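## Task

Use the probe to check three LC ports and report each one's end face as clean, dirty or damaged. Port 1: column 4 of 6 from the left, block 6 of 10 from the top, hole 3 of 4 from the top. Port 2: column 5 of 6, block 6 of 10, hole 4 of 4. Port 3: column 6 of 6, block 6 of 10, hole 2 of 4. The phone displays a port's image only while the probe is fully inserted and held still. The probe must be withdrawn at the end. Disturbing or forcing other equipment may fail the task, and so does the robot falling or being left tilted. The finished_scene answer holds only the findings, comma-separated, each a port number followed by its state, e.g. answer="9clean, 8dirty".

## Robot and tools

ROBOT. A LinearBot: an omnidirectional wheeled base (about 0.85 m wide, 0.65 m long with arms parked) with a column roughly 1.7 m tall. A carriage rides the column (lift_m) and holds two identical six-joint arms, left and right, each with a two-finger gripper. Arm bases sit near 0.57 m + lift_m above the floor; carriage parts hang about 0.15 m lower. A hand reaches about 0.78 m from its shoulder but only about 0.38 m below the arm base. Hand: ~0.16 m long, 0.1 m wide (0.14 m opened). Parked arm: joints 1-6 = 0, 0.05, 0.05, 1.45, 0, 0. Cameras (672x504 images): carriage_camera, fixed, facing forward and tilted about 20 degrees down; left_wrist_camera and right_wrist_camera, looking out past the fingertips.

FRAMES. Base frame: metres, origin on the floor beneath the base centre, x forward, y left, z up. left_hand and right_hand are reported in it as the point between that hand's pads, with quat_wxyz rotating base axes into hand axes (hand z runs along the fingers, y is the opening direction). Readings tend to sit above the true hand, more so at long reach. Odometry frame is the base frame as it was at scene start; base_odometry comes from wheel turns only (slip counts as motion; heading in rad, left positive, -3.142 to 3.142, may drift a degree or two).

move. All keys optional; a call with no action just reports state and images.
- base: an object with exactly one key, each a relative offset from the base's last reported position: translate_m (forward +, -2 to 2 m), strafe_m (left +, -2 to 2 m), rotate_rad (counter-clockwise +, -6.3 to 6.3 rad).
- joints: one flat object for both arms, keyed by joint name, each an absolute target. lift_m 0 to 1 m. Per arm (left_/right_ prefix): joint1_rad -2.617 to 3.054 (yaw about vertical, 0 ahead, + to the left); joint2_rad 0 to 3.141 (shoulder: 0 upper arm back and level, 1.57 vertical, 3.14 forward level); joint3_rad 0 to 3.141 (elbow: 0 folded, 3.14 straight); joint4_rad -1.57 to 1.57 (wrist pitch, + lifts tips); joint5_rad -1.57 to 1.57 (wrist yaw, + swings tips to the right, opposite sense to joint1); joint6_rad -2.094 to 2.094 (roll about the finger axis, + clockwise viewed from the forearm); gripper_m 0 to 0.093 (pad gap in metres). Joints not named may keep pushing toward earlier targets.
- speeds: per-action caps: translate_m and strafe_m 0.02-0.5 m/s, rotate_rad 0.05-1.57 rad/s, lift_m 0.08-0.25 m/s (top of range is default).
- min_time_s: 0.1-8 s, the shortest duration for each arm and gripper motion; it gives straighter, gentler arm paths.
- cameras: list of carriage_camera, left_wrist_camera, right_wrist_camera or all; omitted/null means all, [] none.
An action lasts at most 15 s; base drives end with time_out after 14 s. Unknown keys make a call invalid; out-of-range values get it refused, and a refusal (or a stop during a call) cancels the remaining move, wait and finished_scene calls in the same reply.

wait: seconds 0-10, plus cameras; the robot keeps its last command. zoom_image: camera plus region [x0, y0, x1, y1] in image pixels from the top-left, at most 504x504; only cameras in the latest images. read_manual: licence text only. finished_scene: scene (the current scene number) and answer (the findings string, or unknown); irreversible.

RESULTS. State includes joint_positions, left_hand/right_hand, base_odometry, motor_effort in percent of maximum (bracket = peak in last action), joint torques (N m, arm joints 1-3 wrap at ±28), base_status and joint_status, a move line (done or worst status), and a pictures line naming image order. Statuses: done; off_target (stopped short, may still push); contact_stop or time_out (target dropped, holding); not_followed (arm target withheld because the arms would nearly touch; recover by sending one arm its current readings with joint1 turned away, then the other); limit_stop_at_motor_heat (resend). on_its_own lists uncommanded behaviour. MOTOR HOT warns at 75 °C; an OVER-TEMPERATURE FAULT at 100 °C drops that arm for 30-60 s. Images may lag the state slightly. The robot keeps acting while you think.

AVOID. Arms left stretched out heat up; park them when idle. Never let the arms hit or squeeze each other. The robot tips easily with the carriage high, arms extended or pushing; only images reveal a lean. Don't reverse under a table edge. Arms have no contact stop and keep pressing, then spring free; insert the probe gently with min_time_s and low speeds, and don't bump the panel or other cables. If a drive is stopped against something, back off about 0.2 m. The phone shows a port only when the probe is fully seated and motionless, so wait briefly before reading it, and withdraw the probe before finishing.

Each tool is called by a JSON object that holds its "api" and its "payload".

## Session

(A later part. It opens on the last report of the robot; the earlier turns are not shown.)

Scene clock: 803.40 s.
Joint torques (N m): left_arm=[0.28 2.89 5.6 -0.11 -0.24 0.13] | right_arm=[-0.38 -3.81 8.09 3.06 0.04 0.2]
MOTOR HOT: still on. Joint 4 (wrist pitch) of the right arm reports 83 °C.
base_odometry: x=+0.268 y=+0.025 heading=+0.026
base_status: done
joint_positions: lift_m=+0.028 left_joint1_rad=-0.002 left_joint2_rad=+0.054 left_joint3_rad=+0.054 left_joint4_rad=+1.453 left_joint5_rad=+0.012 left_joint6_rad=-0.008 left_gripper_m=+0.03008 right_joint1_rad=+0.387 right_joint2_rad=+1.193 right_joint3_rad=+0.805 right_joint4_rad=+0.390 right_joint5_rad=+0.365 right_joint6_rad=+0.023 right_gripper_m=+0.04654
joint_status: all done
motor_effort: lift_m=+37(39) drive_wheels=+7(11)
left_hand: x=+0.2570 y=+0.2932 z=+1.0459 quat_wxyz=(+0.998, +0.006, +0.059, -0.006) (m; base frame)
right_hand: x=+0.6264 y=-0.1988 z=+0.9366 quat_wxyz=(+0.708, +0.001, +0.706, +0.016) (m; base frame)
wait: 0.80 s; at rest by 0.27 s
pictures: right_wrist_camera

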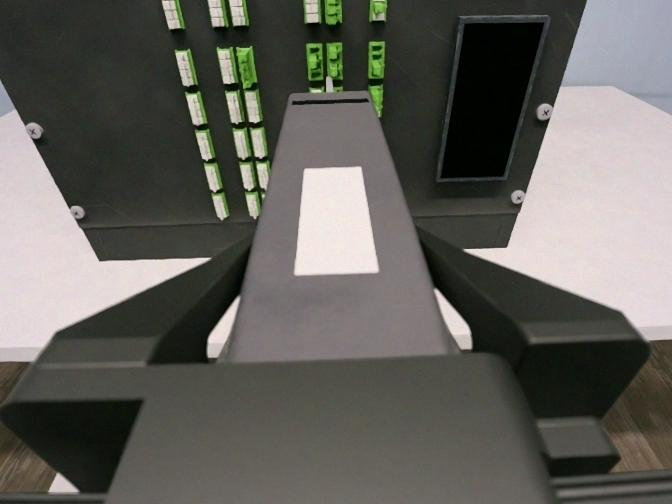

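{"api": "move", "payload": {"base": {"translate_m":0.008}, "joints": {"lift_m":0.0287,"right_joint5_rad":0.379}, "speeds": {"translate_m":0.03}, "cameras": []}}

{"api": "wait", "payload": {"seconds": 0.8, "cameras": ["right_wrist_camera"]}}

{"api": "zoom_image", "payload": {"camera": "right_wrist_camera", "region": [314, 62, 344, 92]}}

Scene clock: 819.33 s.
Joint torques (N m): left_arm=[0.31 2.92 5.75 -0.13 -0.24 0.14] | right_arm=[-0.44 -3.79 8.06 3.07 0.14 0.2]
move: done
MOTOR HOT: still on. Joint 4 (wrist pitch) of the right arm reports 83 °C.
base_odometry: x=+0.275 y=+0.025 heading=+0.026
base_status: done
joint_positions: lift_m=+0.028 left_joint1_rad=-0.002 left_joint2_rad=+0.054 left_joint3_rad=+0.054 left_joint4_rad=+1.453 left_joint5_rad=+0.012 left_joint6_rad=-0.008 left_gripper_m=+0.03008 right_joint1_rad=+0.387 right_joint2_rad=+1.193 right_joint3_rad=+0.805 right_joint4_rad=+0.390 right_joint5_rad=+0.371 right_joint6_rad=+0.023 right_gripper_m=+0.04654
joint_status: all done
motor_effort: lift_m=+38(40) drive_wheels=+7(12)
left_hand: x=+0.2570 y=+0.2932 z=+1.0462 quat_wxyz=(+0.998, +0.006, +0.059, -0.006) (m; base frame)
right_hand: x=+0.6264 y=-0.1997 z=+0.9368 quat_wxyz=(+0.708, +0.003, +0.706, +0.014) (m; base frame)
pictures: none
No camera images: "cameras" was empty.

Scene clock: 820.13 s.
Joint torques (N m): left_arm=[0.29 2.84 5.67 -0.13 -0.23 0.15] | right_arm=[-0.43 -4.01 8.01 3.07 0.14 0.2]
MOTOR HOT: still on. Joint 4 (wrist pitch) of the right arm reports 83 °C.
base_odometry: x=+0.275 y=+0.025 heading=+0.026
base_status: done
joint_positions: lift_m=+0.028 left_joint1_rad=-0.002 left_joint2_rad=+0.054 left_joint3_rad=+0.054 left_joint4_rad=+1.453 left_joint5_rad=+0.012 left_joint6_rad=-0.008 left_gripper_m=+0.03008 right_joint1_rad=+0.387 right_joint2_rad=+1.193 right_joint3_rad=+0.805 right_joint4_rad=+0.390 right_joint5_rad=+0.371 right_joint6_rad=+0.023 right_gripper_m=+0.04654
joint_status: all done
motor_effort: lift_m=+38(40) drive_wheels=+7(12)
left_hand: x=+0.2570 y=+0.2932 z=+1.0462 quat_wxyz=(+0.998, +0.006, +0.059, -0.006) (m; base frame)
right_hand: x=+0.6264 y=-0.1997 z=+0.9369 quat_wxyz=(+0.708, +0.003, +0.706, +0.014) (m; base frame)
wait: 0.80 s; at rest by 0.27 s
pictures: right_wrist_camera

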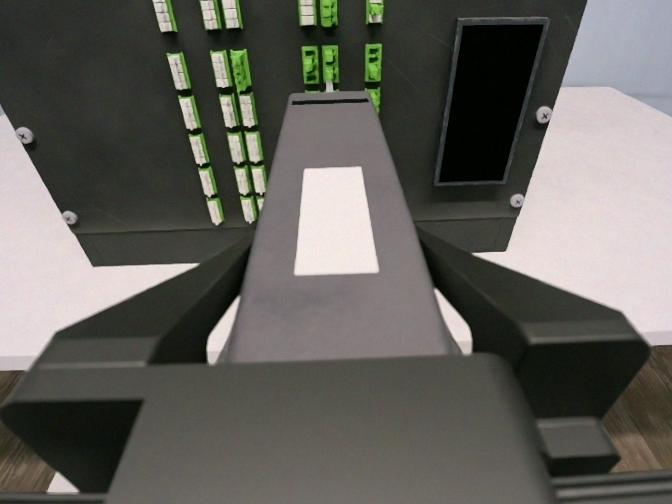

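Scaled by 16.800.

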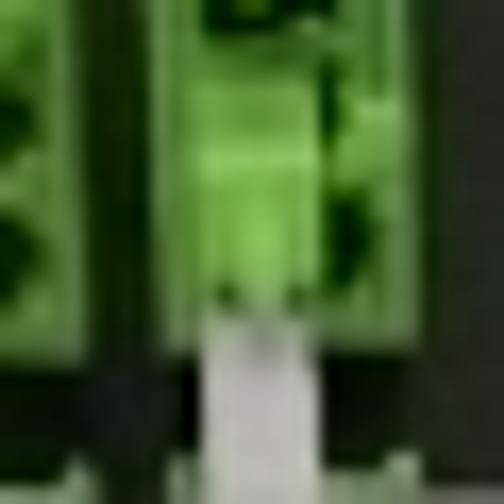

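{"api": "move", "payload": {"base": {"translate_m":0.003}, "joints": {"lift_m":0.0295}, "speeds": {"translate_m":0.02}, "cameras": []}}

{"api": "wait", "payload": {"seconds": 0.8, "cameras": ["right_wrist_camera"]}}

{"api": "zoom_image", "payload": {"camera": "right_wrist_camera", "region": [304, 62, 344, 102]}}

Scene clock: 849.33 s.
Joint torques (N m): left_arm=[0.38 2.76 5.52 -0.12 -0.22 0.14] | right_arm=[-0.42 -3.89 7.92 2.99 0.12 0.19]
move: done
MOTOR HOT: still on. Joint 4 (wrist pitch) of the right arm reports 83 °C.
base_odometry: x=+0.278 y=+0.025 heading=+0.025
base_status: done
joint_positions: lift_m=+0.029 left_joint1_rad=-0.002 left_joint2_rad=+0.053 left_joint3_rad=+0.054 left_joint4_rad=+1.453 left_joint5_rad=+0.012 left_joint6_rad=-0.008 left_gripper_m=+0.03008 right_joint1_rad=+0.387 right_joint2_rad=+1.193 right_joint3_rad=+0.805 right_joint4_rad=+0.389 right_joint5_rad=+0.372 right_joint6_rad=+0.023 right_gripper_m=+0.04654
joint_status: all done
motor_effort: lift_m=+37(41) drive_wheels=+7(12)
left_hand: x=+0.2569 y=+0.2932 z=+1.0470 quat_wxyz=(+0.998, +0.006, +0.059, -0.006) (m; base frame)
right_hand: x=+0.6264 y=-0.1999 z=+0.9375 quat_wxyz=(+0.708, +0.003, +0.706, +0.014) (m; base frame)
pictures: none
No camera images: "cameras" was empty.

Scene clock: 850.13 s.
Joint torques (N m): left_arm=[0.27 2.86 5.68 -0.12 -0.23 0.15] | right_arm=[-0.39 -3.97 8.03 3.05 0.15 0.18]
MOTOR HOT: still on. Joint 4 (wrist pitch) of the right arm reports 83 °C.
base_odometry: x=+0.278 y=+0.025 heading=+0.025
base_status: done
joint_positions: lift_m=+0.029 left_joint1_rad=-0.002 left_joint2_rad=+0.053 left_joint3_rad=+0.054 left_joint4_rad=+1.453 left_joint5_rad=+0.012 left_joint6_rad=-0.008 left_gripper_m=+0.03008 right_joint1_rad=+0.387 right_joint2_rad=+1.193 right_joint3_rad=+0.805 right_joint4_rad=+0.390 right_joint5_rad=+0.372 right_joint6_rad=+0.023 right_gripper_m=+0.04654
joint_status: all done
motor_effort: lift_m=+37(41) drive_wheels=+7(12)
left_hand: x=+0.2569 y=+0.2932 z=+1.0470 quat_wxyz=(+0.998, +0.006, +0.059, -0.006) (m; base frame)
right_hand: x=+0.6264 y=-0.1999 z=+0.9376 quat_wxyz=(+0.708, +0.003, +0.706, +0.014) (m; base frame)
wait: 0.80 s; at rest by 0.27 s
pictures: right_wrist_camera

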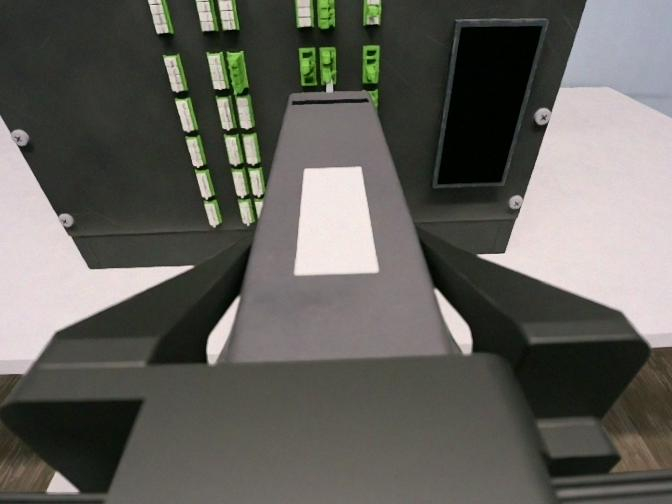

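Scaled by 12.600.

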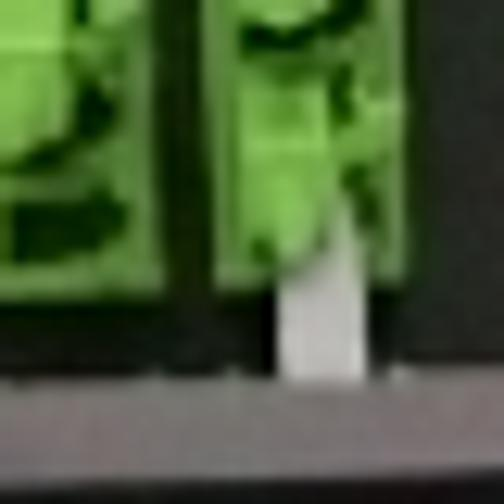

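{"api": "move", "payload": {"base": {"translate_m":-0.004}, "speeds": {"translate_m":0.02}, "cameras": []}}

{"api": "move", "payload": {"base": {"strafe_m":0.0012}, "speeds": {"strafe_m":0.02}, "cameras": []}}

{"api": "wait", "payload": {"seconds": 0.8, "cameras": ["right_wrist_camera"]}}

{"api": "zoom_image", "payload": {"camera": "right_wrist_camera", "region": [304, 62, 344, 102]}}

Scene clock: 862.23 s.
Joint torques (N m): left_arm=[0.31 2.86 5.7 -0.11 -0.24 0.13] | right_arm=[-0.58 -3.92 8.16 3.02 0.11 0.19]
move: done
MOTOR HOT: still on. Joint 4 (wrist pitch) of the right arm reports 84 °C.
base_odometry: x=+0.274 y=+0.025 heading=+0.025
base_status: done
joint_positions: lift_m=+0.029 left_joint1_rad=-0.002 left_joint2_rad=+0.053 left_joint3_rad=+0.054 left_joint4_rad=+1.453 left_joint5_rad=+0.012 left_joint6_rad=-0.008 left_gripper_m=+0.03008 right_joint1_rad=+0.387 right_joint2_rad=+1.193 right_joint3_rad=+0.805 right_joint4_rad=+0.390 right_joint5_rad=+0.374 right_joint6_rad=+0.023 right_gripper_m=+0.04654
joint_status: not commanded
motor_effort: lift_m=+38(39) drive_wheels=-5(11)
left_hand: x=+0.2569 y=+0.2932 z=+1.0470 quat_wxyz=(+0.998, +0.006, +0.059, -0.006) (m; base frame)
right_hand: x=+0.6264 y=-0.2002 z=+0.9376 quat_wxyz=(+0.708, +0.004, +0.706, +0.013) (m; base frame)
pictures: none
No camera images: "cameras" was empty.

Scene clock: 862.70 s.
Joint torques (N m): left_arm=[0.1 2.85 5.79 -0.14 -0.22 0.16] | right_arm=[-0.31 -4.01 8.08 3.04 0.1 0.2]
move: done
MOTOR HOT: still on. Joint 4 (wrist pitch) of the right arm reports 84 °C.
base_odometry: x=+0.274 y=+0.026 heading=+0.025
base_status: done
joint_positions: lift_m=+0.029 left_joint1_rad=-0.002 left_joint2_rad=+0.053 left_joint3_rad=+0.054 left_joint4_rad=+1.453 left_joint5_rad=+0.011 left_joint6_rad=-0.008 left_gripper_m=+0.03008 right_joint1_rad=+0.386 right_joint2_rad=+1.193 right_joint3_rad=+0.805 right_joint4_rad=+0.390 right_joint5_rad=+0.375 right_joint6_rad=+0.023 right_gripper_m=+0.04654
joint_status: not commanded
motor_effort: lift_m=+38(38) drive_wheels=-4(5)
left_hand: x=+0.2569 y=+0.2933 z=+1.0470 quat_wxyz=(+0.998, +0.005, +0.059, -0.005) (m; base frame)
right_hand: x=+0.6265 y=-0.2006 z=+0.9376 quat_wxyz=(+0.708, +0.005, +0.706, +0.012) (m; base frame)
pictures: none
No camera images: "cameras" was empty.

Scene clock: 863.50 s.
Joint torques (N m): left_arm=[0.27 2.86 5.64 -0.12 -0.17 0.15] | right_arm=[-0.39 -3.99 8.06 3.06 0.11 0.19]
MOTOR HOT: still on. Joint 4 (wrist pitch) of the right arm reports 84 °C.
base_odometry: x=+0.274 y=+0.026 heading=+0.025
base_status: done
joint_positions: lift_m=+0.029 left_joint1_rad=-0.002 left_joint2_rad=+0.053 left_joint3_rad=+0.054 left_joint4_rad=+1.453 left_joint5_rad=+0.011 left_joint6_rad=-0.008 left_gripper_m=+0.03008 right_joint1_rad=+0.386 right_joint2_rad=+1.193 right_joint3_rad=+0.805 right_joint4_rad=+0.390 right_joint5_rad=+0.376 right_joint6_rad=+0.023 right_gripper_m=+0.04654
joint_status: not commanded
motor_effort: lift_m=+38(38) drive_wheels=-4(5)
left_hand: x=+0.2569 y=+0.2933 z=+1.0470 quat_wxyz=(+0.998, +0.005, +0.059, -0.005) (m; base frame)
right_hand: x=+0.6265 y=-0.2007 z=+0.9376 quat_wxyz=(+0.708, +0.005, +0.706, +0.012) (m; base frame)
wait: 0.80 s; at rest by 0.27 s
pictures: right_wrist_camera

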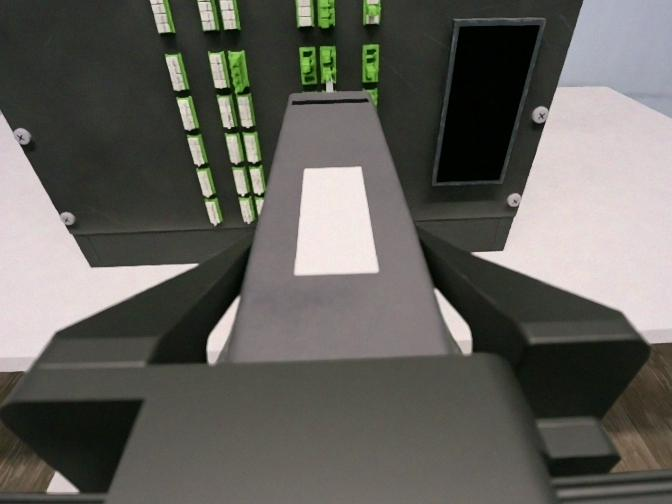

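Scaled by 12.600.

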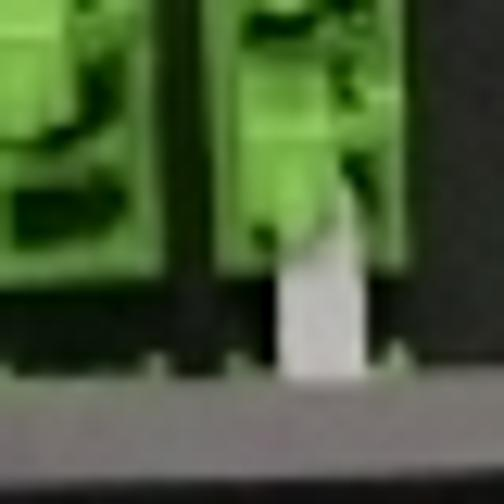

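{"api": "move", "payload": {"joints": {"right_joint5_rad":0.362}, "cameras": []}}

{"api": "wait", "payload": {"seconds": 0.8, "cameras": ["right_wrist_camera"]}}

{"api": "zoom_image", "payload": {"camera": "right_wrist_camera", "region": [304, 62, 344, 102]}}

Scene clock: 871.37 s.
Joint torques (N m): left_arm=[0.24 2.92 5.7 -0.13 -0.21 0.15] | right_arm=[-0.39 -3.96 7.99 3.06 0 0.19]
move: done
MOTOR HOT: still on. Joint 4 (wrist pitch) of the right arm reports 84 °C.
base_odometry: x=+0.274 y=+0.026 heading=+0.025
base_status: not commanded
joint_positions: lift_m=+0.029 left_joint1_rad=-0.002 left_joint2_rad=+0.053 left_joint3_rad=+0.054 left_joint4_rad=+1.453 left_joint5_rad=+0.011 left_joint6_rad=-0.008 left_gripper_m=+0.03008 right_joint1_rad=+0.386 right_joint2_rad=+1.193 right_joint3_rad=+0.805 right_joint4_rad=+0.390 right_joint5_rad=+0.371 right_joint6_rad=+0.023 right_gripper_m=+0.04654
joint_status: all done
motor_effort: lift_m=+37(38) drive_wheels=-4(4)
left_hand: x=+0.2569 y=+0.2933 z=+1.0470 quat_wxyz=(+0.998, +0.005, +0.059, -0.005) (m; base frame)
right_hand: x=+0.6265 y=-0.1999 z=+0.9376 quat_wxyz=(+0.708, +0.003, +0.706, +0.014) (m; base frame)
pictures: none
No camera images: "cameras" was empty.

Scene clock: 872.17 s.
Joint torques (N m): left_arm=[0.27 2.86 5.68 -0.12 -0.23 0.13] | right_arm=[-0.4 -3.92 7.99 3.07 0 0.19]
MOTOR HOT: still on. Joint 4 (wrist pitch) of the right arm reports 84 °C.
base_odometry: x=+0.274 y=+0.026 heading=+0.025
base_status: not commanded
joint_positions: lift_m=+0.029 left_joint1_rad=-0.002 left_joint2_rad=+0.053 left_joint3_rad=+0.054 left_joint4_rad=+1.453 left_joint5_rad=+0.011 left_joint6_rad=-0.008 left_gripper_m=+0.03008 right_joint1_rad=+0.386 right_joint2_rad=+1.193 right_joint3_rad=+0.805 right_joint4_rad=+0.390 right_joint5_rad=+0.370 right_joint6_rad=+0.023 right_gripper_m=+0.04654
joint_status: all done
motor_effort: lift_m=+38(38) drive_wheels=-4(4)
left_hand: x=+0.2569 y=+0.2933 z=+1.0470 quat_wxyz=(+0.998, +0.005, +0.059, -0.005) (m; base frame)
right_hand: x=+0.6265 y=-0.1998 z=+0.9376 quat_wxyz=(+0.708, +0.003, +0.706, +0.014) (m; base frame)
wait: 0.80 s; at rest by 0.27 s
pictures: right_wrist_camera

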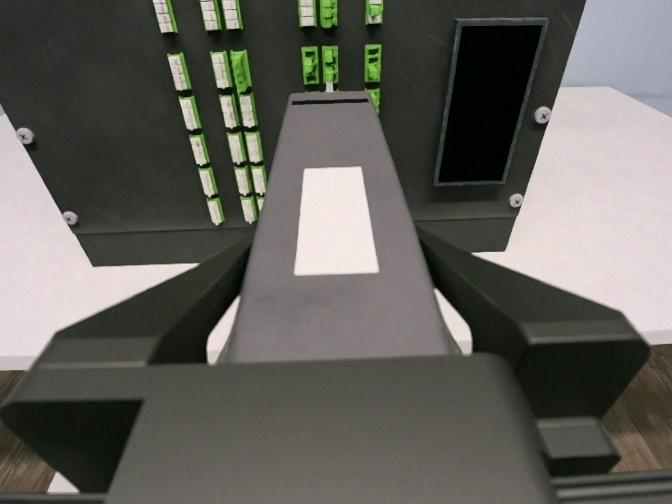

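Scaled by 12.600.

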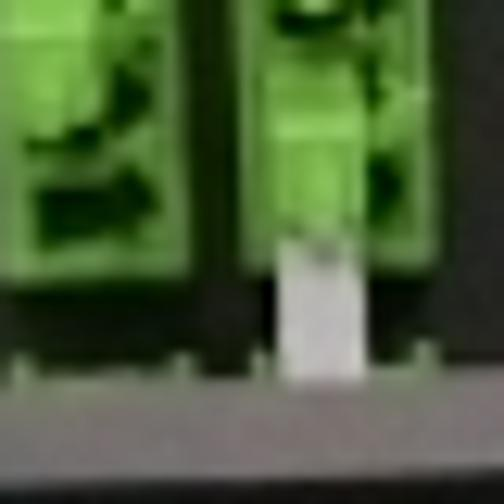

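{"api": "move", "payload": {"base": {"translate_m":0.006}, "speeds": {"translate_m":0.02}, "cameras": []}}

{"api": "wait", "payload": {"seconds": 0.8, "cameras": ["right_wrist_camera"]}}

{"api": "zoom_image", "payload": {"camera": "right_wrist_camera", "region": [304, 62, 344, 102]}}

Scene clock: 879.40 s.
Joint torques (N m): left_arm=[0.21 3.11 5.56 -0.14 -0.23 0.13] | right_arm=[-0.65 -3.9 7.98 3.08 -0.05 0.2]
move: done
MOTOR HOT: still on. Joint 4 (wrist pitch) of the right arm reports 84 °C.
base_odometry: x=+0.280 y=+0.026 heading=+0.024
base_status: done
joint_positions: lift_m=+0.029 left_joint1_rad=-0.002 left_joint2_rad=+0.053 left_joint3_rad=+0.054 left_joint4_rad=+1.453 left_joint5_rad=+0.011 left_joint6_rad=-0.008 left_gripper_m=+0.03008 right_joint1_rad=+0.389 right_joint2_rad=+1.193 right_joint3_rad=+0.805 right_joint4_rad=+0.388 right_joint5_rad=+0.373 right_joint6_rad=+0.023 right_gripper_m=+0.04654
joint_status: not commanded
motor_effort: lift_m=+38(38) drive_wheels=+6(9)
left_hand: x=+0.2569 y=+0.2933 z=+1.0470 quat_wxyz=(+0.998, +0.005, +0.059, -0.005) (m; base frame)
right_hand: x=+0.6262 y=-0.1990 z=+0.9373 quat_wxyz=(+0.707, +0.002, +0.707, +0.014) (m; base frame)
pictures: none
No camera images: "cameras" was empty.

Scene clock: 880.20 s.
Joint torques (N m): left_arm=[0.25 2.86 5.68 -0.12 -0.24 0.14] | right_arm=[-0.7 -3.92 8.03 3.08 -0.03 0.19]
MOTOR HOT: still on. Joint 4 (wrist pitch) of the right arm reports 84 °C.
base_odometry: x=+0.280 y=+0.026 heading=+0.024
base_status: done
joint_positions: lift_m=+0.029 left_joint1_rad=-0.002 left_joint2_rad=+0.053 left_joint3_rad=+0.054 left_joint4_rad=+1.453 left_joint5_rad=+0.011 left_joint6_rad=-0.008 left_gripper_m=+0.03008 right_joint1_rad=+0.389 right_joint2_rad=+1.193 right_joint3_rad=+0.805 right_joint4_rad=+0.388 right_joint5_rad=+0.373 right_joint6_rad=+0.023 right_gripper_m=+0.04654
joint_status: not commanded
motor_effort: lift_m=+38(38) drive_wheels=+6(9)
left_hand: x=+0.2569 y=+0.2933 z=+1.0470 quat_wxyz=(+0.998, +0.005, +0.059, -0.005) (m; base frame)
right_hand: x=+0.6262 y=-0.1990 z=+0.9373 quat_wxyz=(+0.707, +0.002, +0.707, +0.014) (m; base frame)
wait: 0.80 s; at rest by 0.27 s
pictures: right_wrist_camera

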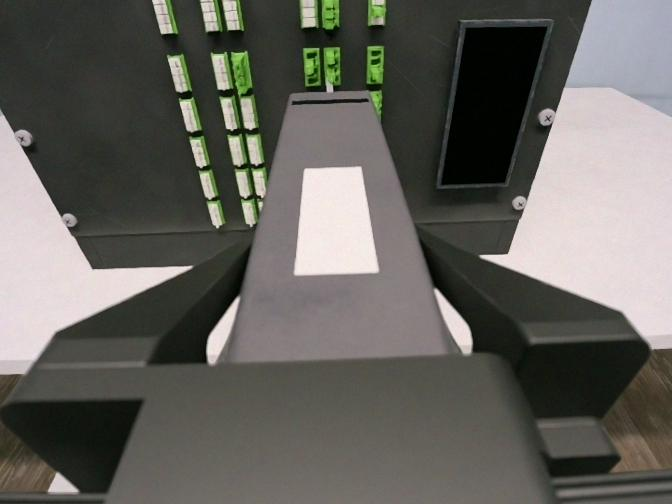

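Scaled by 12.600.

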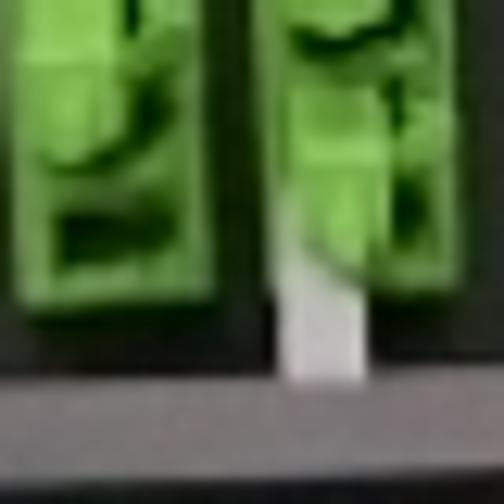

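{"api": "move", "payload": {"base": {"translate_m":-0.004}, "joints": {"lift_m":0.0289}, "speeds": {"translate_m":0.02}, "cameras": []}}

{"api": "wait", "payload": {"seconds": 0.8, "cameras": ["right_wrist_camera"]}}

{"api": "zoom_image", "payload": {"camera": "right_wrist_camera", "region": [304, 62, 344, 102]}}

Scene clock: 894.80 s.
Joint torques (N m): left_arm=[0.28 2.86 5.72 -0.13 -0.23 0.16] | right_arm=[-0.72 -3.93 8.03 3.06 0.02 0.2]
move: done
MOTOR HOT: still on. Joint 4 (wrist pitch) of the right arm reports 85 °C.
base_odometry: x=+0.276 y=+0.026 heading=+0.025
base_status: done
joint_positions: lift_m=+0.029 left_joint1_rad=-0.002 left_joint2_rad=+0.053 left_joint3_rad=+0.054 left_joint4_rad=+1.453 left_joint5_rad=+0.011 left_joint6_rad=-0.008 left_gripper_m=+0.03008 right_joint1_rad=+0.389 right_joint2_rad=+1.193 right_joint3_rad=+0.805 right_joint4_rad=+0.389 right_joint5_rad=+0.369 right_joint6_rad=+0.023 right_gripper_m=+0.04654
joint_status: all done
motor_effort: lift_m=+29(30) drive_wheels=-4(9)
left_hand: x=+0.2569 y=+0.2933 z=+1.0470 quat_wxyz=(+0.998, +0.005, +0.059, -0.005) (m; base frame)
right_hand: x=+0.6262 y=-0.1984 z=+0.9375 quat_wxyz=(+0.708, +0.001, +0.706, +0.016) (m; base frame)
pictures: none
No camera images: "cameras" was empty.

Scene clock: 895.60 s.
Joint torques (N m): left_arm=[0.24 2.93 5.67 -0.12 -0.22 0.15] | right_arm=[-0.68 -3.95 8.05 3.06 0.02 0.18]
MOTOR HOT: still on. Joint 4 (wrist pitch) of the right arm reports 85 °C.
base_odometry: x=+0.276 y=+0.026 heading=+0.025
base_status: done
joint_positions: lift_m=+0.029 left_joint1_rad=-0.002 left_joint2_rad=+0.053 left_joint3_rad=+0.054 left_joint4_rad=+1.453 left_joint5_rad=+0.011 left_joint6_rad=-0.008 left_gripper_m=+0.03008 right_joint1_rad=+0.389 right_joint2_rad=+1.193 right_joint3_rad=+0.805 right_joint4_rad=+0.390 right_joint5_rad=+0.369 right_joint6_rad=+0.023 right_gripper_m=+0.04654
joint_status: all done
motor_effort: lift_m=+29(30) drive_wheels=-4(9)
left_hand: x=+0.2569 y=+0.2933 z=+1.0470 quat_wxyz=(+0.998, +0.005, +0.059, -0.005) (m; base frame)
right_hand: x=+0.6262 y=-0.1984 z=+0.9376 quat_wxyz=(+0.708, +0.001, +0.706, +0.016) (m; base frame)
wait: 0.80 s; at rest by 0.27 s
pictures: right_wrist_camera

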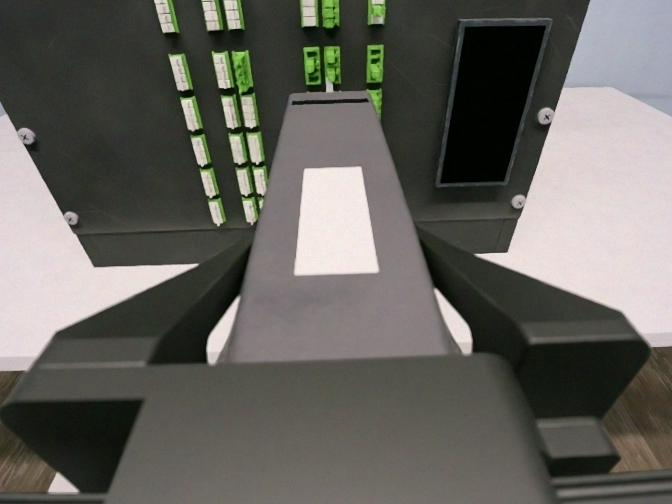

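Scaled by 12.600.

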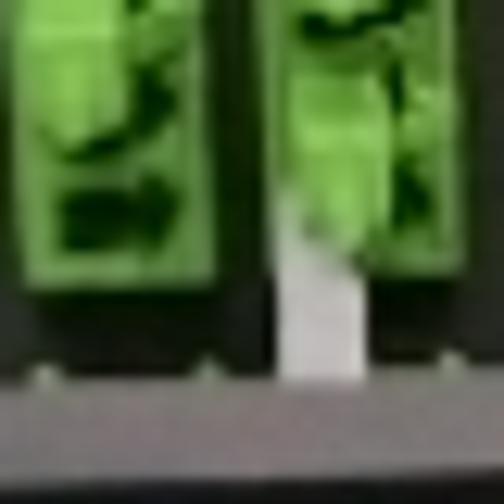

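{"api": "move", "payload": {"joints": {"lift_m":0.0283,"right_joint5_rad":0.3805}, "cameras": []}}

{"api": "wait", "payload": {"seconds": 0.8, "cameras": ["right_wrist_camera"]}}

{"api": "zoom_image", "payload": {"camera": "right_wrist_camera", "region": [304, 62, 344, 102]}}

Scene clock: 903.50 s.
Joint torques (N m): left_arm=[0.27 2.81 5.55 -0.12 -0.22 0.15] | right_arm=[-0.64 -3.92 7.91 3.06 0.18 0.19]
move: done
MOTOR HOT: still on. Joint 4 (wrist pitch) of the right arm reports 85 °C.
base_odometry: x=+0.276 y=+0.026 heading=+0.025
base_status: not commanded
joint_positions: lift_m=+0.029 left_joint1_rad=-0.002 left_joint2_rad=+0.053 left_joint3_rad=+0.054 left_joint4_rad=+1.453 left_joint5_rad=+0.011 left_joint6_rad=-0.008 left_gripper_m=+0.03008 right_joint1_rad=+0.389 right_joint2_rad=+1.193 right_joint3_rad=+0.805 right_joint4_rad=+0.390 right_joint5_rad=+0.371 right_joint6_rad=+0.023 right_gripper_m=+0.04654
joint_status: all done
motor_effort: lift_m=+24(25) drive_wheels=-4(4)
left_hand: x=+0.2569 y=+0.2933 z=+1.0468 quat_wxyz=(+0.998, +0.005, +0.059, -0.005) (m; base frame)
right_hand: x=+0.6262 y=-0.1988 z=+0.9374 quat_wxyz=(+0.708, +0.002, +0.706, +0.015) (m; base frame)
pictures: none
No camera images: "cameras" was empty.

Scene clock: 904.30 s.
Joint torques (N m): left_arm=[0.24 2.89 5.63 -0.12 -0.23 0.14] | right_arm=[-0.64 -3.89 8.08 3.06 0.17 0.19]
MOTOR HOT: still on. Joint 4 (wrist pitch) of the right arm reports 85 °C.
base_odometry: x=+0.276 y=+0.026 heading=+0.025
base_status: not commanded
joint_positions: lift_m=+0.029 left_joint1_rad=-0.002 left_joint2_rad=+0.053 left_joint3_rad=+0.054 left_joint4_rad=+1.453 left_joint5_rad=+0.011 left_joint6_rad=-0.008 left_gripper_m=+0.03008 right_joint1_rad=+0.389 right_joint2_rad=+1.193 right_joint3_rad=+0.805 right_joint4_rad=+0.390 right_joint5_rad=+0.371 right_joint6_rad=+0.023 right_gripper_m=+0.04654
joint_status: all done
motor_effort: lift_m=+25(25) drive_wheels=-4(4)
left_hand: x=+0.2569 y=+0.2933 z=+1.0468 quat_wxyz=(+0.998, +0.005, +0.059, -0.005) (m; base frame)
right_hand: x=+0.6262 y=-0.1989 z=+0.9374 quat_wxyz=(+0.708, +0.002, +0.706, +0.015) (m; base frame)
wait: 0.80 s; at rest by 0.27 s
pictures: right_wrist_camera

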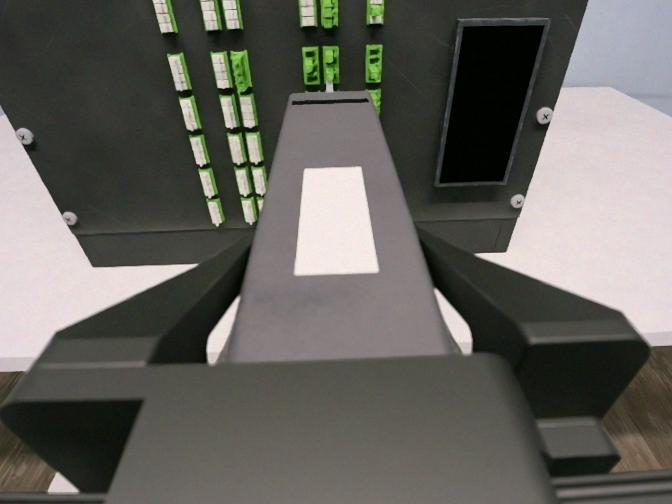

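Scaled by 12.600.

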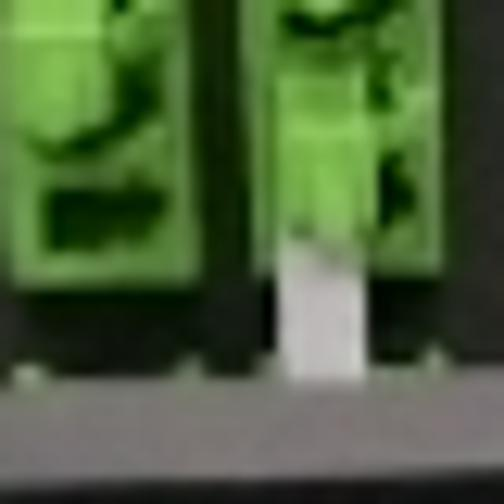

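{"api": "move", "payload": {"base": {"translate_m":0.004}, "speeds": {"translate_m":0.02}, "cameras": []}}

{"api": "wait", "payload": {"seconds": 0.8, "cameras": ["right_wrist_camera"]}}

{"api": "zoom_image", "payload": {"camera": "right_wrist_camera", "region": [304, 62, 344, 102]}}

Scene clock: 911.50 s.
Joint torques (N m): left_arm=[0.29 2.88 5.67 -0.14 -0.22 0.14] | right_arm=[-0.8 -4.04 7.99 3.09 0.14 0.2]
move: done
MOTOR HOT: still on. Joint 4 (wrist pitch) of the right arm reports 85 °C.
base_odometry: x=+0.280 y=+0.026 heading=+0.024
base_status: done
joint_positions: lift_m=+0.029 left_joint1_rad=-0.002 left_joint2_rad=+0.053 left_joint3_rad=+0.054 left_joint4_rad=+1.453 left_joint5_rad=+0.011 left_joint6_rad=-0.008 left_gripper_m=+0.03008 right_joint1_rad=+0.389 right_joint2_rad=+1.193 right_joint3_rad=+0.805 right_joint4_rad=+0.388 right_joint5_rad=+0.372 right_joint6_rad=+0.023 right_gripper_m=+0.04654
joint_status: not commanded
motor_effort: lift_m=+24(25) drive_wheels=+5(8)
left_hand: x=+0.2569 y=+0.2933 z=+1.0468 quat_wxyz=(+0.998, +0.005, +0.059, -0.005) (m; base frame)
right_hand: x=+0.6262 y=-0.1990 z=+0.9369 quat_wxyz=(+0.707, +0.002, +0.707, +0.014) (m; base frame)
pictures: none
No camera images: "cameras" was empty.

Scene clock: 912.30 s.
Joint torques (N m): left_arm=[0.29 2.86 5.64 -0.13 -0.23 0.13] | right_arm=[-0.61 -3.9 8.01 3.09 0.14 0.2]
MOTOR HOT: still on. Joint 4 (wrist pitch) of the right arm reports 85 °C.
base_odometry: x=+0.280 y=+0.026 heading=+0.024
base_status: done
joint_positions: lift_m=+0.029 left_joint1_rad=-0.002 left_joint2_rad=+0.053 left_joint3_rad=+0.054 left_joint4_rad=+1.453 left_joint5_rad=+0.011 left_joint6_rad=-0.008 left_gripper_m=+0.03008 right_joint1_rad=+0.389 right_joint2_rad=+1.193 right_joint3_rad=+0.805 right_joint4_rad=+0.388 right_joint5_rad=+0.372 right_joint6_rad=+0.023 right_gripper_m=+0.04654
joint_status: not commanded
motor_effort: lift_m=+24(25) drive_wheels=+5(8)
left_hand: x=+0.2569 y=+0.2933 z=+1.0468 quat_wxyz=(+0.998, +0.005, +0.059, -0.005) (m; base frame)
right_hand: x=+0.6262 y=-0.1990 z=+0.9369 quat_wxyz=(+0.707, +0.002, +0.707, +0.014) (m; base frame)
wait: 0.80 s; at rest by 0.27 s
pictures: right_wrist_camera

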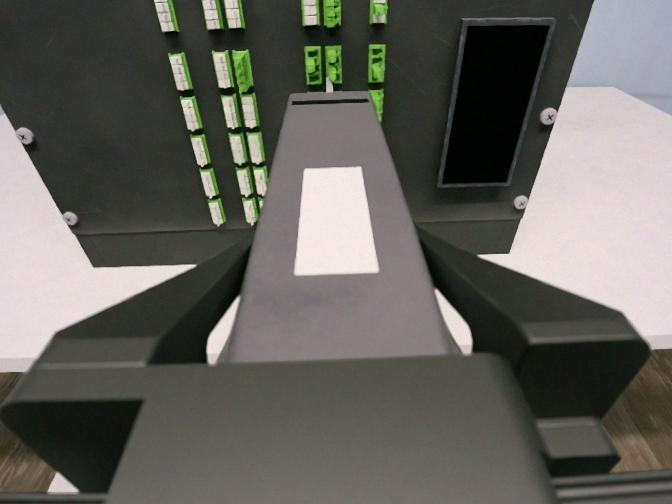

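Scaled by 12.600.

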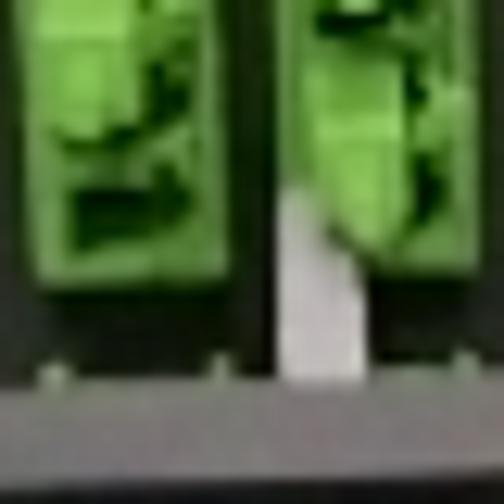

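{"api": "move", "payload": {"base": {"translate_m":-0.0065}, "joints": {"lift_m":0.0301}, "speeds": {"translate_m":0.02}, "cameras": []}}

{"api": "wait", "payload": {"seconds": 0.8, "cameras": ["right_wrist_camera"]}}

{"api": "zoom_image", "payload": {"camera": "right_wrist_camera", "region": [304, 62, 344, 102]}}

Scene clock: 933.43 s.
Joint torques (N m): left_arm=[0.29 2.67 5.71 -0.12 -0.22 0.14] | right_arm=[-0.57 -3.86 8.02 3.12 0.11 0.19]
move: done
MOTOR HOT: still on. Joint 4 (wrist pitch) of the right arm reports 87 °C.
base_odometry: x=+0.274 y=+0.026 heading=+0.025
base_status: done
joint_positions: lift_m=+0.030 left_joint1_rad=-0.002 left_joint2_rad=+0.053 left_joint3_rad=+0.054 left_joint4_rad=+1.453 left_joint5_rad=+0.011 left_joint6_rad=-0.008 left_gripper_m=+0.03008 right_joint1_rad=+0.389 right_joint2_rad=+1.193 right_joint3_rad=+0.805 right_joint4_rad=+0.388 right_joint5_rad=+0.374 right_joint6_rad=+0.023 right_gripper_m=+0.04654
joint_status: all done
motor_effort: lift_m=+36(39) drive_wheels=-7(10)
left_hand: x=+0.2569 y=+0.2933 z=+1.0477 quat_wxyz=(+0.998, +0.005, +0.059, -0.005) (m; base frame)
right_hand: x=+0.6263 y=-0.1995 z=+0.9379 quat_wxyz=(+0.707, +0.003, +0.707, +0.013) (m; base frame)
pictures: none
No camera images: "cameras" was empty.

Scene clock: 934.23 s.
Joint torques (N m): left_arm=[0.24 2.88 5.7 -0.11 -0.23 0.15] | right_arm=[-0.65 -3.96 8.12 3.08 0.14 0.2]
MOTOR HOT: still on. Joint 4 (wrist pitch) of the right arm reports 87 °C.
base_odometry: x=+0.274 y=+0.026 heading=+0.025
base_status: done
joint_positions: lift_m=+0.030 left_joint1_rad=-0.002 left_joint2_rad=+0.053 left_joint3_rad=+0.054 left_joint4_rad=+1.453 left_joint5_rad=+0.011 left_joint6_rad=-0.008 left_gripper_m=+0.03008 right_joint1_rad=+0.389 right_joint2_rad=+1.193 right_joint3_rad=+0.805 right_joint4_rad=+0.388 right_joint5_rad=+0.374 right_joint6_rad=+0.023 right_gripper_m=+0.04654
joint_status: all done
motor_effort: lift_m=+37(39) drive_wheels=-7(10)
left_hand: x=+0.2569 y=+0.2933 z=+1.0477 quat_wxyz=(+0.998, +0.005, +0.059, -0.005) (m; base frame)
right_hand: x=+0.6263 y=-0.1995 z=+0.9380 quat_wxyz=(+0.707, +0.003, +0.707, +0.014) (m; base frame)
wait: 0.80 s; at rest by 0.27 s
pictures: right_wrist_camera

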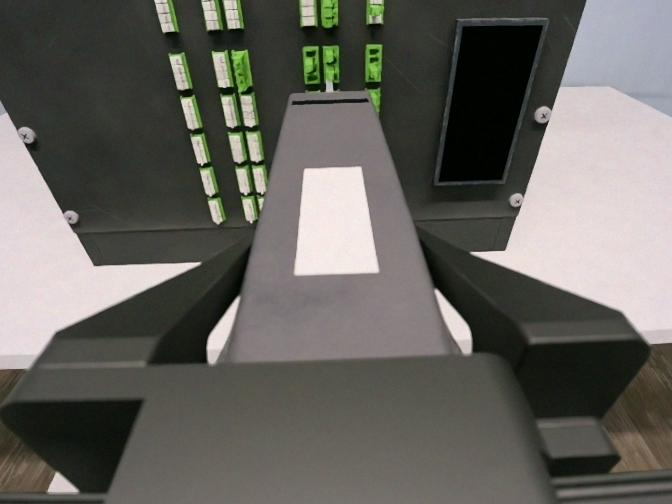

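Scaled by 12.600.

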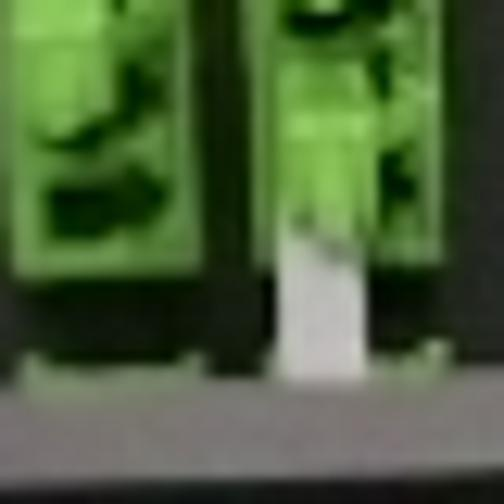

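{"api": "move", "payload": {"base": {"translate_m":0.003}, "joints": {"lift_m":0.0306}, "speeds": {"translate_m":0.02}, "cameras": []}}

{"api": "wait", "payload": {"seconds": 0.8, "cameras": ["right_wrist_camera"]}}

{"api": "zoom_image", "payload": {"camera": "right_wrist_camera", "region": [304, 62, 344, 102]}}

Scene clock: 951.20 s.
Joint torques (N m): left_arm=[0.28 2.73 5.48 -0.08 -0.23 0.15] | right_arm=[-0.54 -4.01 7.91 3.07 0.1 0.21]
move: done
MOTOR HOT: still on. Joint 4 (wrist pitch) of the right arm reports 87 °C.
base_odometry: x=+0.277 y=+0.026 heading=+0.024
base_status: done
joint_positions: lift_m=+0.030 left_joint1_rad=-0.002 left_joint2_rad=+0.053 left_joint3_rad=+0.054 left_joint4_rad=+1.453 left_joint5_rad=+0.011 left_joint6_rad=-0.008 left_gripper_m=+0.03008 right_joint1_rad=+0.388 right_joint2_rad=+1.193 right_joint3_rad=+0.805 right_joint4_rad=+0.388 right_joint5_rad=+0.376 right_joint6_rad=+0.023 right_gripper_m=+0.04654
joint_status: all done
motor_effort: lift_m=+37(40) drive_wheels=+2(8)
left_hand: x=+0.2568 y=+0.2933 z=+1.0481 quat_wxyz=(+0.998, +0.005, +0.059, -0.005) (m; base frame)
right_hand: x=+0.6263 y=-0.2000 z=+0.9382 quat_wxyz=(+0.707, +0.004, +0.707, +0.012) (m; base frame)
pictures: none
No camera images: "cameras" was empty.

Scene clock: 952.00 s.
Joint torques (N m): left_arm=[0.25 2.84 5.6 -0.12 -0.24 0.15] | right_arm=[-0.55 -4.08 8.18 3.06 0.11 0.19]
MOTOR HOT: still on. Joint 4 (wrist pitch) of the right arm reports 87 °C.
base_odometry: x=+0.277 y=+0.026 heading=+0.024
base_status: done
joint_positions: lift_m=+0.030 left_joint1_rad=-0.002 left_joint2_rad=+0.053 left_joint3_rad=+0.054 left_joint4_rad=+1.453 left_joint5_rad=+0.011 left_joint6_rad=-0.008 left_gripper_m=+0.03008 right_joint1_rad=+0.388 right_joint2_rad=+1.193 right_joint3_rad=+0.805 right_joint4_rad=+0.388 right_joint5_rad=+0.376 right_joint6_rad=+0.023 right_gripper_m=+0.04654
joint_status: all done
motor_effort: lift_m=+38(40) drive_wheels=+2(8)
left_hand: x=+0.2568 y=+0.2933 z=+1.0481 quat_wxyz=(+0.998, +0.005, +0.059, -0.005) (m; base frame)
right_hand: x=+0.6263 y=-0.2000 z=+0.9382 quat_wxyz=(+0.707, +0.004, +0.707, +0.012) (m; base frame)
wait: 0.80 s; at rest by 0.27 s
pictures: right_wrist_camera

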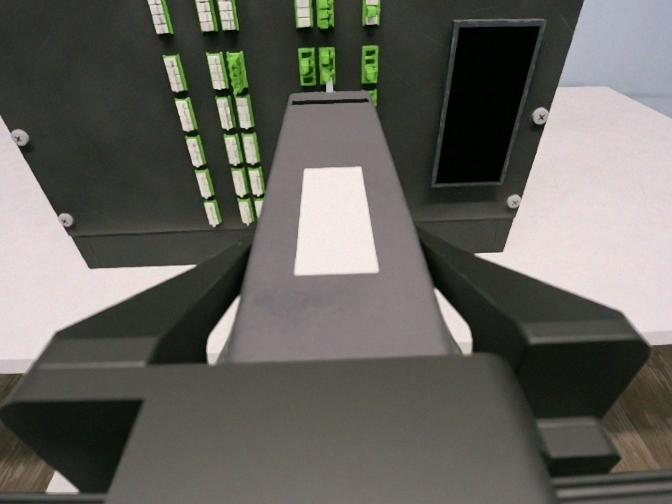

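Scaled by 12.600.

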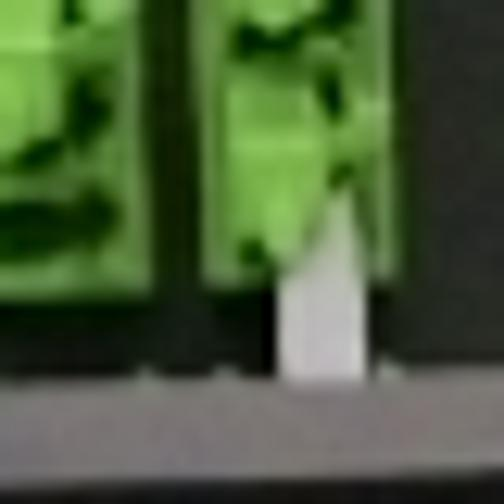

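{"api": "move", "payload": {"base": {"translate_m":-0.003}, "joints": {"right_joint5_rad":0.359}, "speeds": {"translate_m":0.02}, "cameras": []}}

{"api": "wait", "payload": {"seconds": 0.8, "cameras": ["right_wrist_camera"]}}

{"api": "zoom_image", "payload": {"camera": "right_wrist_camera", "region": [304, 62, 344, 102]}}

Scene clock: 964.23 s.
Joint torques (N m): left_arm=[0.27 2.88 5.71 -0.1 -0.23 0.12] | right_arm=[-0.5 -3.97 7.97 3.07 0 0.2]
move: done
MOTOR HOT: still on. Joint 4 (wrist pitch) of the right arm reports 88 °C.
base_odometry: x=+0.274 y=+0.026 heading=+0.025
base_status: done
joint_positions: lift_m=+0.030 left_joint1_rad=-0.002 left_joint2_rad=+0.053 left_joint3_rad=+0.054 left_joint4_rad=+1.453 left_joint5_rad=+0.011 left_joint6_rad=-0.008 left_gripper_m=+0.03008 right_joint1_rad=+0.388 right_joint2_rad=+1.193 right_joint3_rad=+0.805 right_joint4_rad=+0.388 right_joint5_rad=+0.367 right_joint6_rad=+0.023 right_gripper_m=+0.04654
joint_status: all done
motor_effort: lift_m=+37(38) drive_wheels=-6(8)
left_hand: x=+0.2568 y=+0.2933 z=+1.0481 quat_wxyz=(+0.998, +0.005, +0.059, -0.005) (m; base frame)
right_hand: x=+0.6263 y=-0.1984 z=+0.9382 quat_wxyz=(+0.707, +0.001, +0.707, +0.016) (m; base frame)
pictures: none
No camera images: "cameras" was empty.

Scene clock: 965.03 s.
Joint torques (N m): left_arm=[0.25 2.86 5.65 -0.14 -0.23 0.15] | right_arm=[-0.58 -3.81 8.01 3.07 0 0.21]
MOTOR HOT: still on. Joint 4 (wrist pitch) of the right arm reports 88 °C.
base_odometry: x=+0.274 y=+0.026 heading=+0.025
base_status: done
joint_positions: lift_m=+0.030 left_joint1_rad=-0.002 left_joint2_rad=+0.053 left_joint3_rad=+0.054 left_joint4_rad=+1.453 left_joint5_rad=+0.011 left_joint6_rad=-0.008 left_gripper_m=+0.03008 right_joint1_rad=+0.388 right_joint2_rad=+1.193 right_joint3_rad=+0.805 right_joint4_rad=+0.388 right_joint5_rad=+0.367 right_joint6_rad=+0.023 right_gripper_m=+0.04654
joint_status: all done
motor_effort: lift_m=+38(38) drive_wheels=-6(8)
left_hand: x=+0.2568 y=+0.2933 z=+1.0481 quat_wxyz=(+0.998, +0.005, +0.059, -0.005) (m; base frame)
right_hand: x=+0.6263 y=-0.1984 z=+0.9383 quat_wxyz=(+0.707, +0.001, +0.707, +0.016) (m; base frame)
wait: 0.80 s; at rest by 0.27 s
pictures: right_wrist_camera

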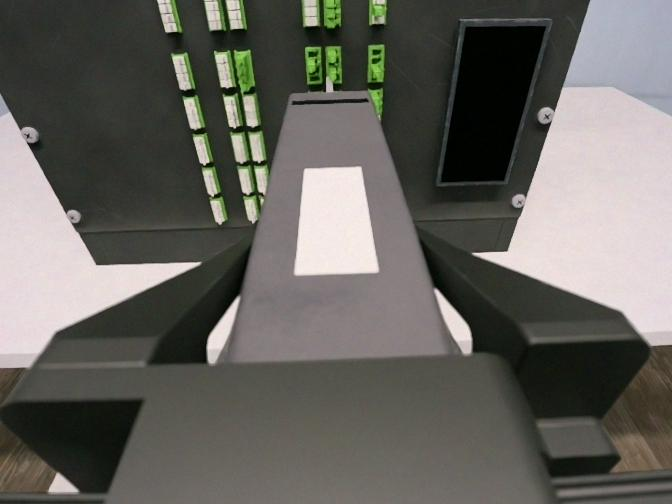

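Scaled by 12.600.

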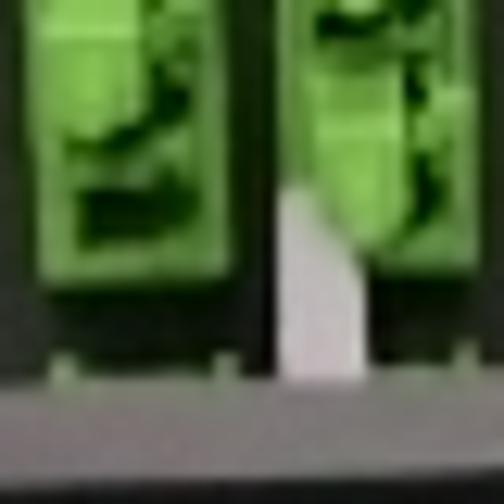

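{"api": "move", "payload": {"base": {"strafe_m":-0.0015}, "speeds": {"strafe_m":0.02}, "cameras": []}}

{"api": "wait", "payload": {"seconds": 0.8, "cameras": ["right_wrist_camera"]}}

{"api": "zoom_image", "payload": {"camera": "right_wrist_camera", "region": [304, 62, 344, 102]}}

Scene clock: 974.53 s.
Joint torques (N m): left_arm=[0.17 2.77 5.6 -0.15 -0.26 0.14] | right_arm=[-0.49 -3.96 8.01 3.07 0.06 0.2]
move: done
MOTOR HOT: still on. Joint 4 (wrist pitch) of the right arm reports 88 °C.
base_odometry: x=+0.274 y=+0.025 heading=+0.025
base_status: done
joint_positions: lift_m=+0.030 left_joint1_rad=-0.001 left_joint2_rad=+0.053 left_joint3_rad=+0.054 left_joint4_rad=+1.453 left_joint5_rad=+0.010 left_joint6_rad=-0.008 left_gripper_m=+0.03008 right_joint1_rad=+0.388 right_joint2_rad=+1.193 right_joint3_rad=+0.805 right_joint4_rad=+0.388 right_joint5_rad=+0.363 right_joint6_rad=+0.023 right_gripper_m=+0.04654
joint_status: not commanded
motor_effort: lift_m=+37(39) drive_wheels=-5(6)
left_hand: x=+0.2568 y=+0.2935 z=+1.0482 quat_wxyz=(+0.998, +0.005, +0.059, -0.005) (m; base frame)
right_hand: x=+0.6263 y=-0.1981 z=+0.9383 quat_wxyz=(+0.707, +0.000, +0.707, +0.017) (m; base frame)
pictures: none
No camera images: "cameras" was empty.

Scene clock: 975.33 s.
Joint torques (N m): left_arm=[0.24 2.86 5.68 -0.11 -0.21 0.13] | right_arm=[-0.35 -3.92 8.01 3.09 0.04 0.19]
MOTOR HOT: still on. Joint 4 (wrist pitch) of the right arm reports 88 °C.
base_odometry: x=+0.274 y=+0.025 heading=+0.025
base_status: done
joint_positions: lift_m=+0.030 left_joint1_rad=-0.001 left_joint2_rad=+0.053 left_joint3_rad=+0.054 left_joint4_rad=+1.453 left_joint5_rad=+0.010 left_joint6_rad=-0.008 left_gripper_m=+0.03008 right_joint1_rad=+0.388 right_joint2_rad=+1.193 right_joint3_rad=+0.805 right_joint4_rad=+0.388 right_joint5_rad=+0.362 right_joint6_rad=+0.023 right_gripper_m=+0.04654
joint_status: not commanded
motor_effort: lift_m=+37(39) drive_wheels=-5(6)
left_hand: x=+0.2568 y=+0.2935 z=+1.0482 quat_wxyz=(+0.998, +0.005, +0.059, -0.005) (m; base frame)
right_hand: x=+0.6263 y=-0.1979 z=+0.9383 quat_wxyz=(+0.707, -0.001, +0.707, +0.017) (m; base frame)
wait: 0.80 s; at rest by 0.27 s
pictures: right_wrist_camera

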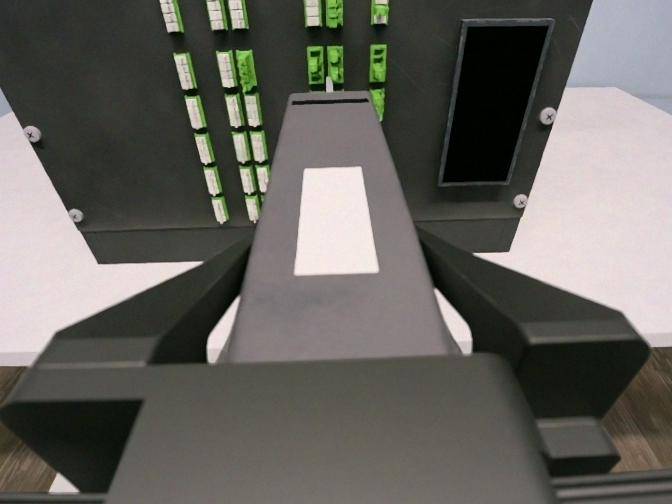

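Scaled by 12.600.

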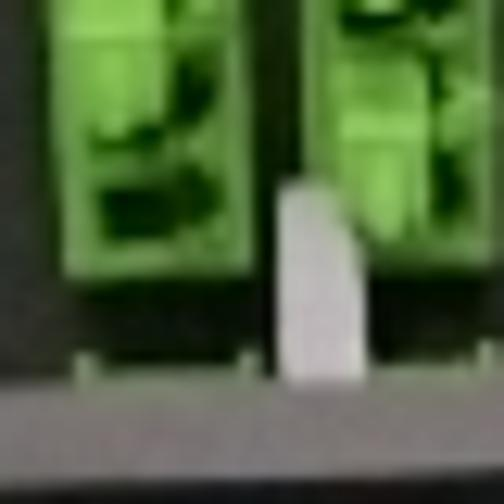

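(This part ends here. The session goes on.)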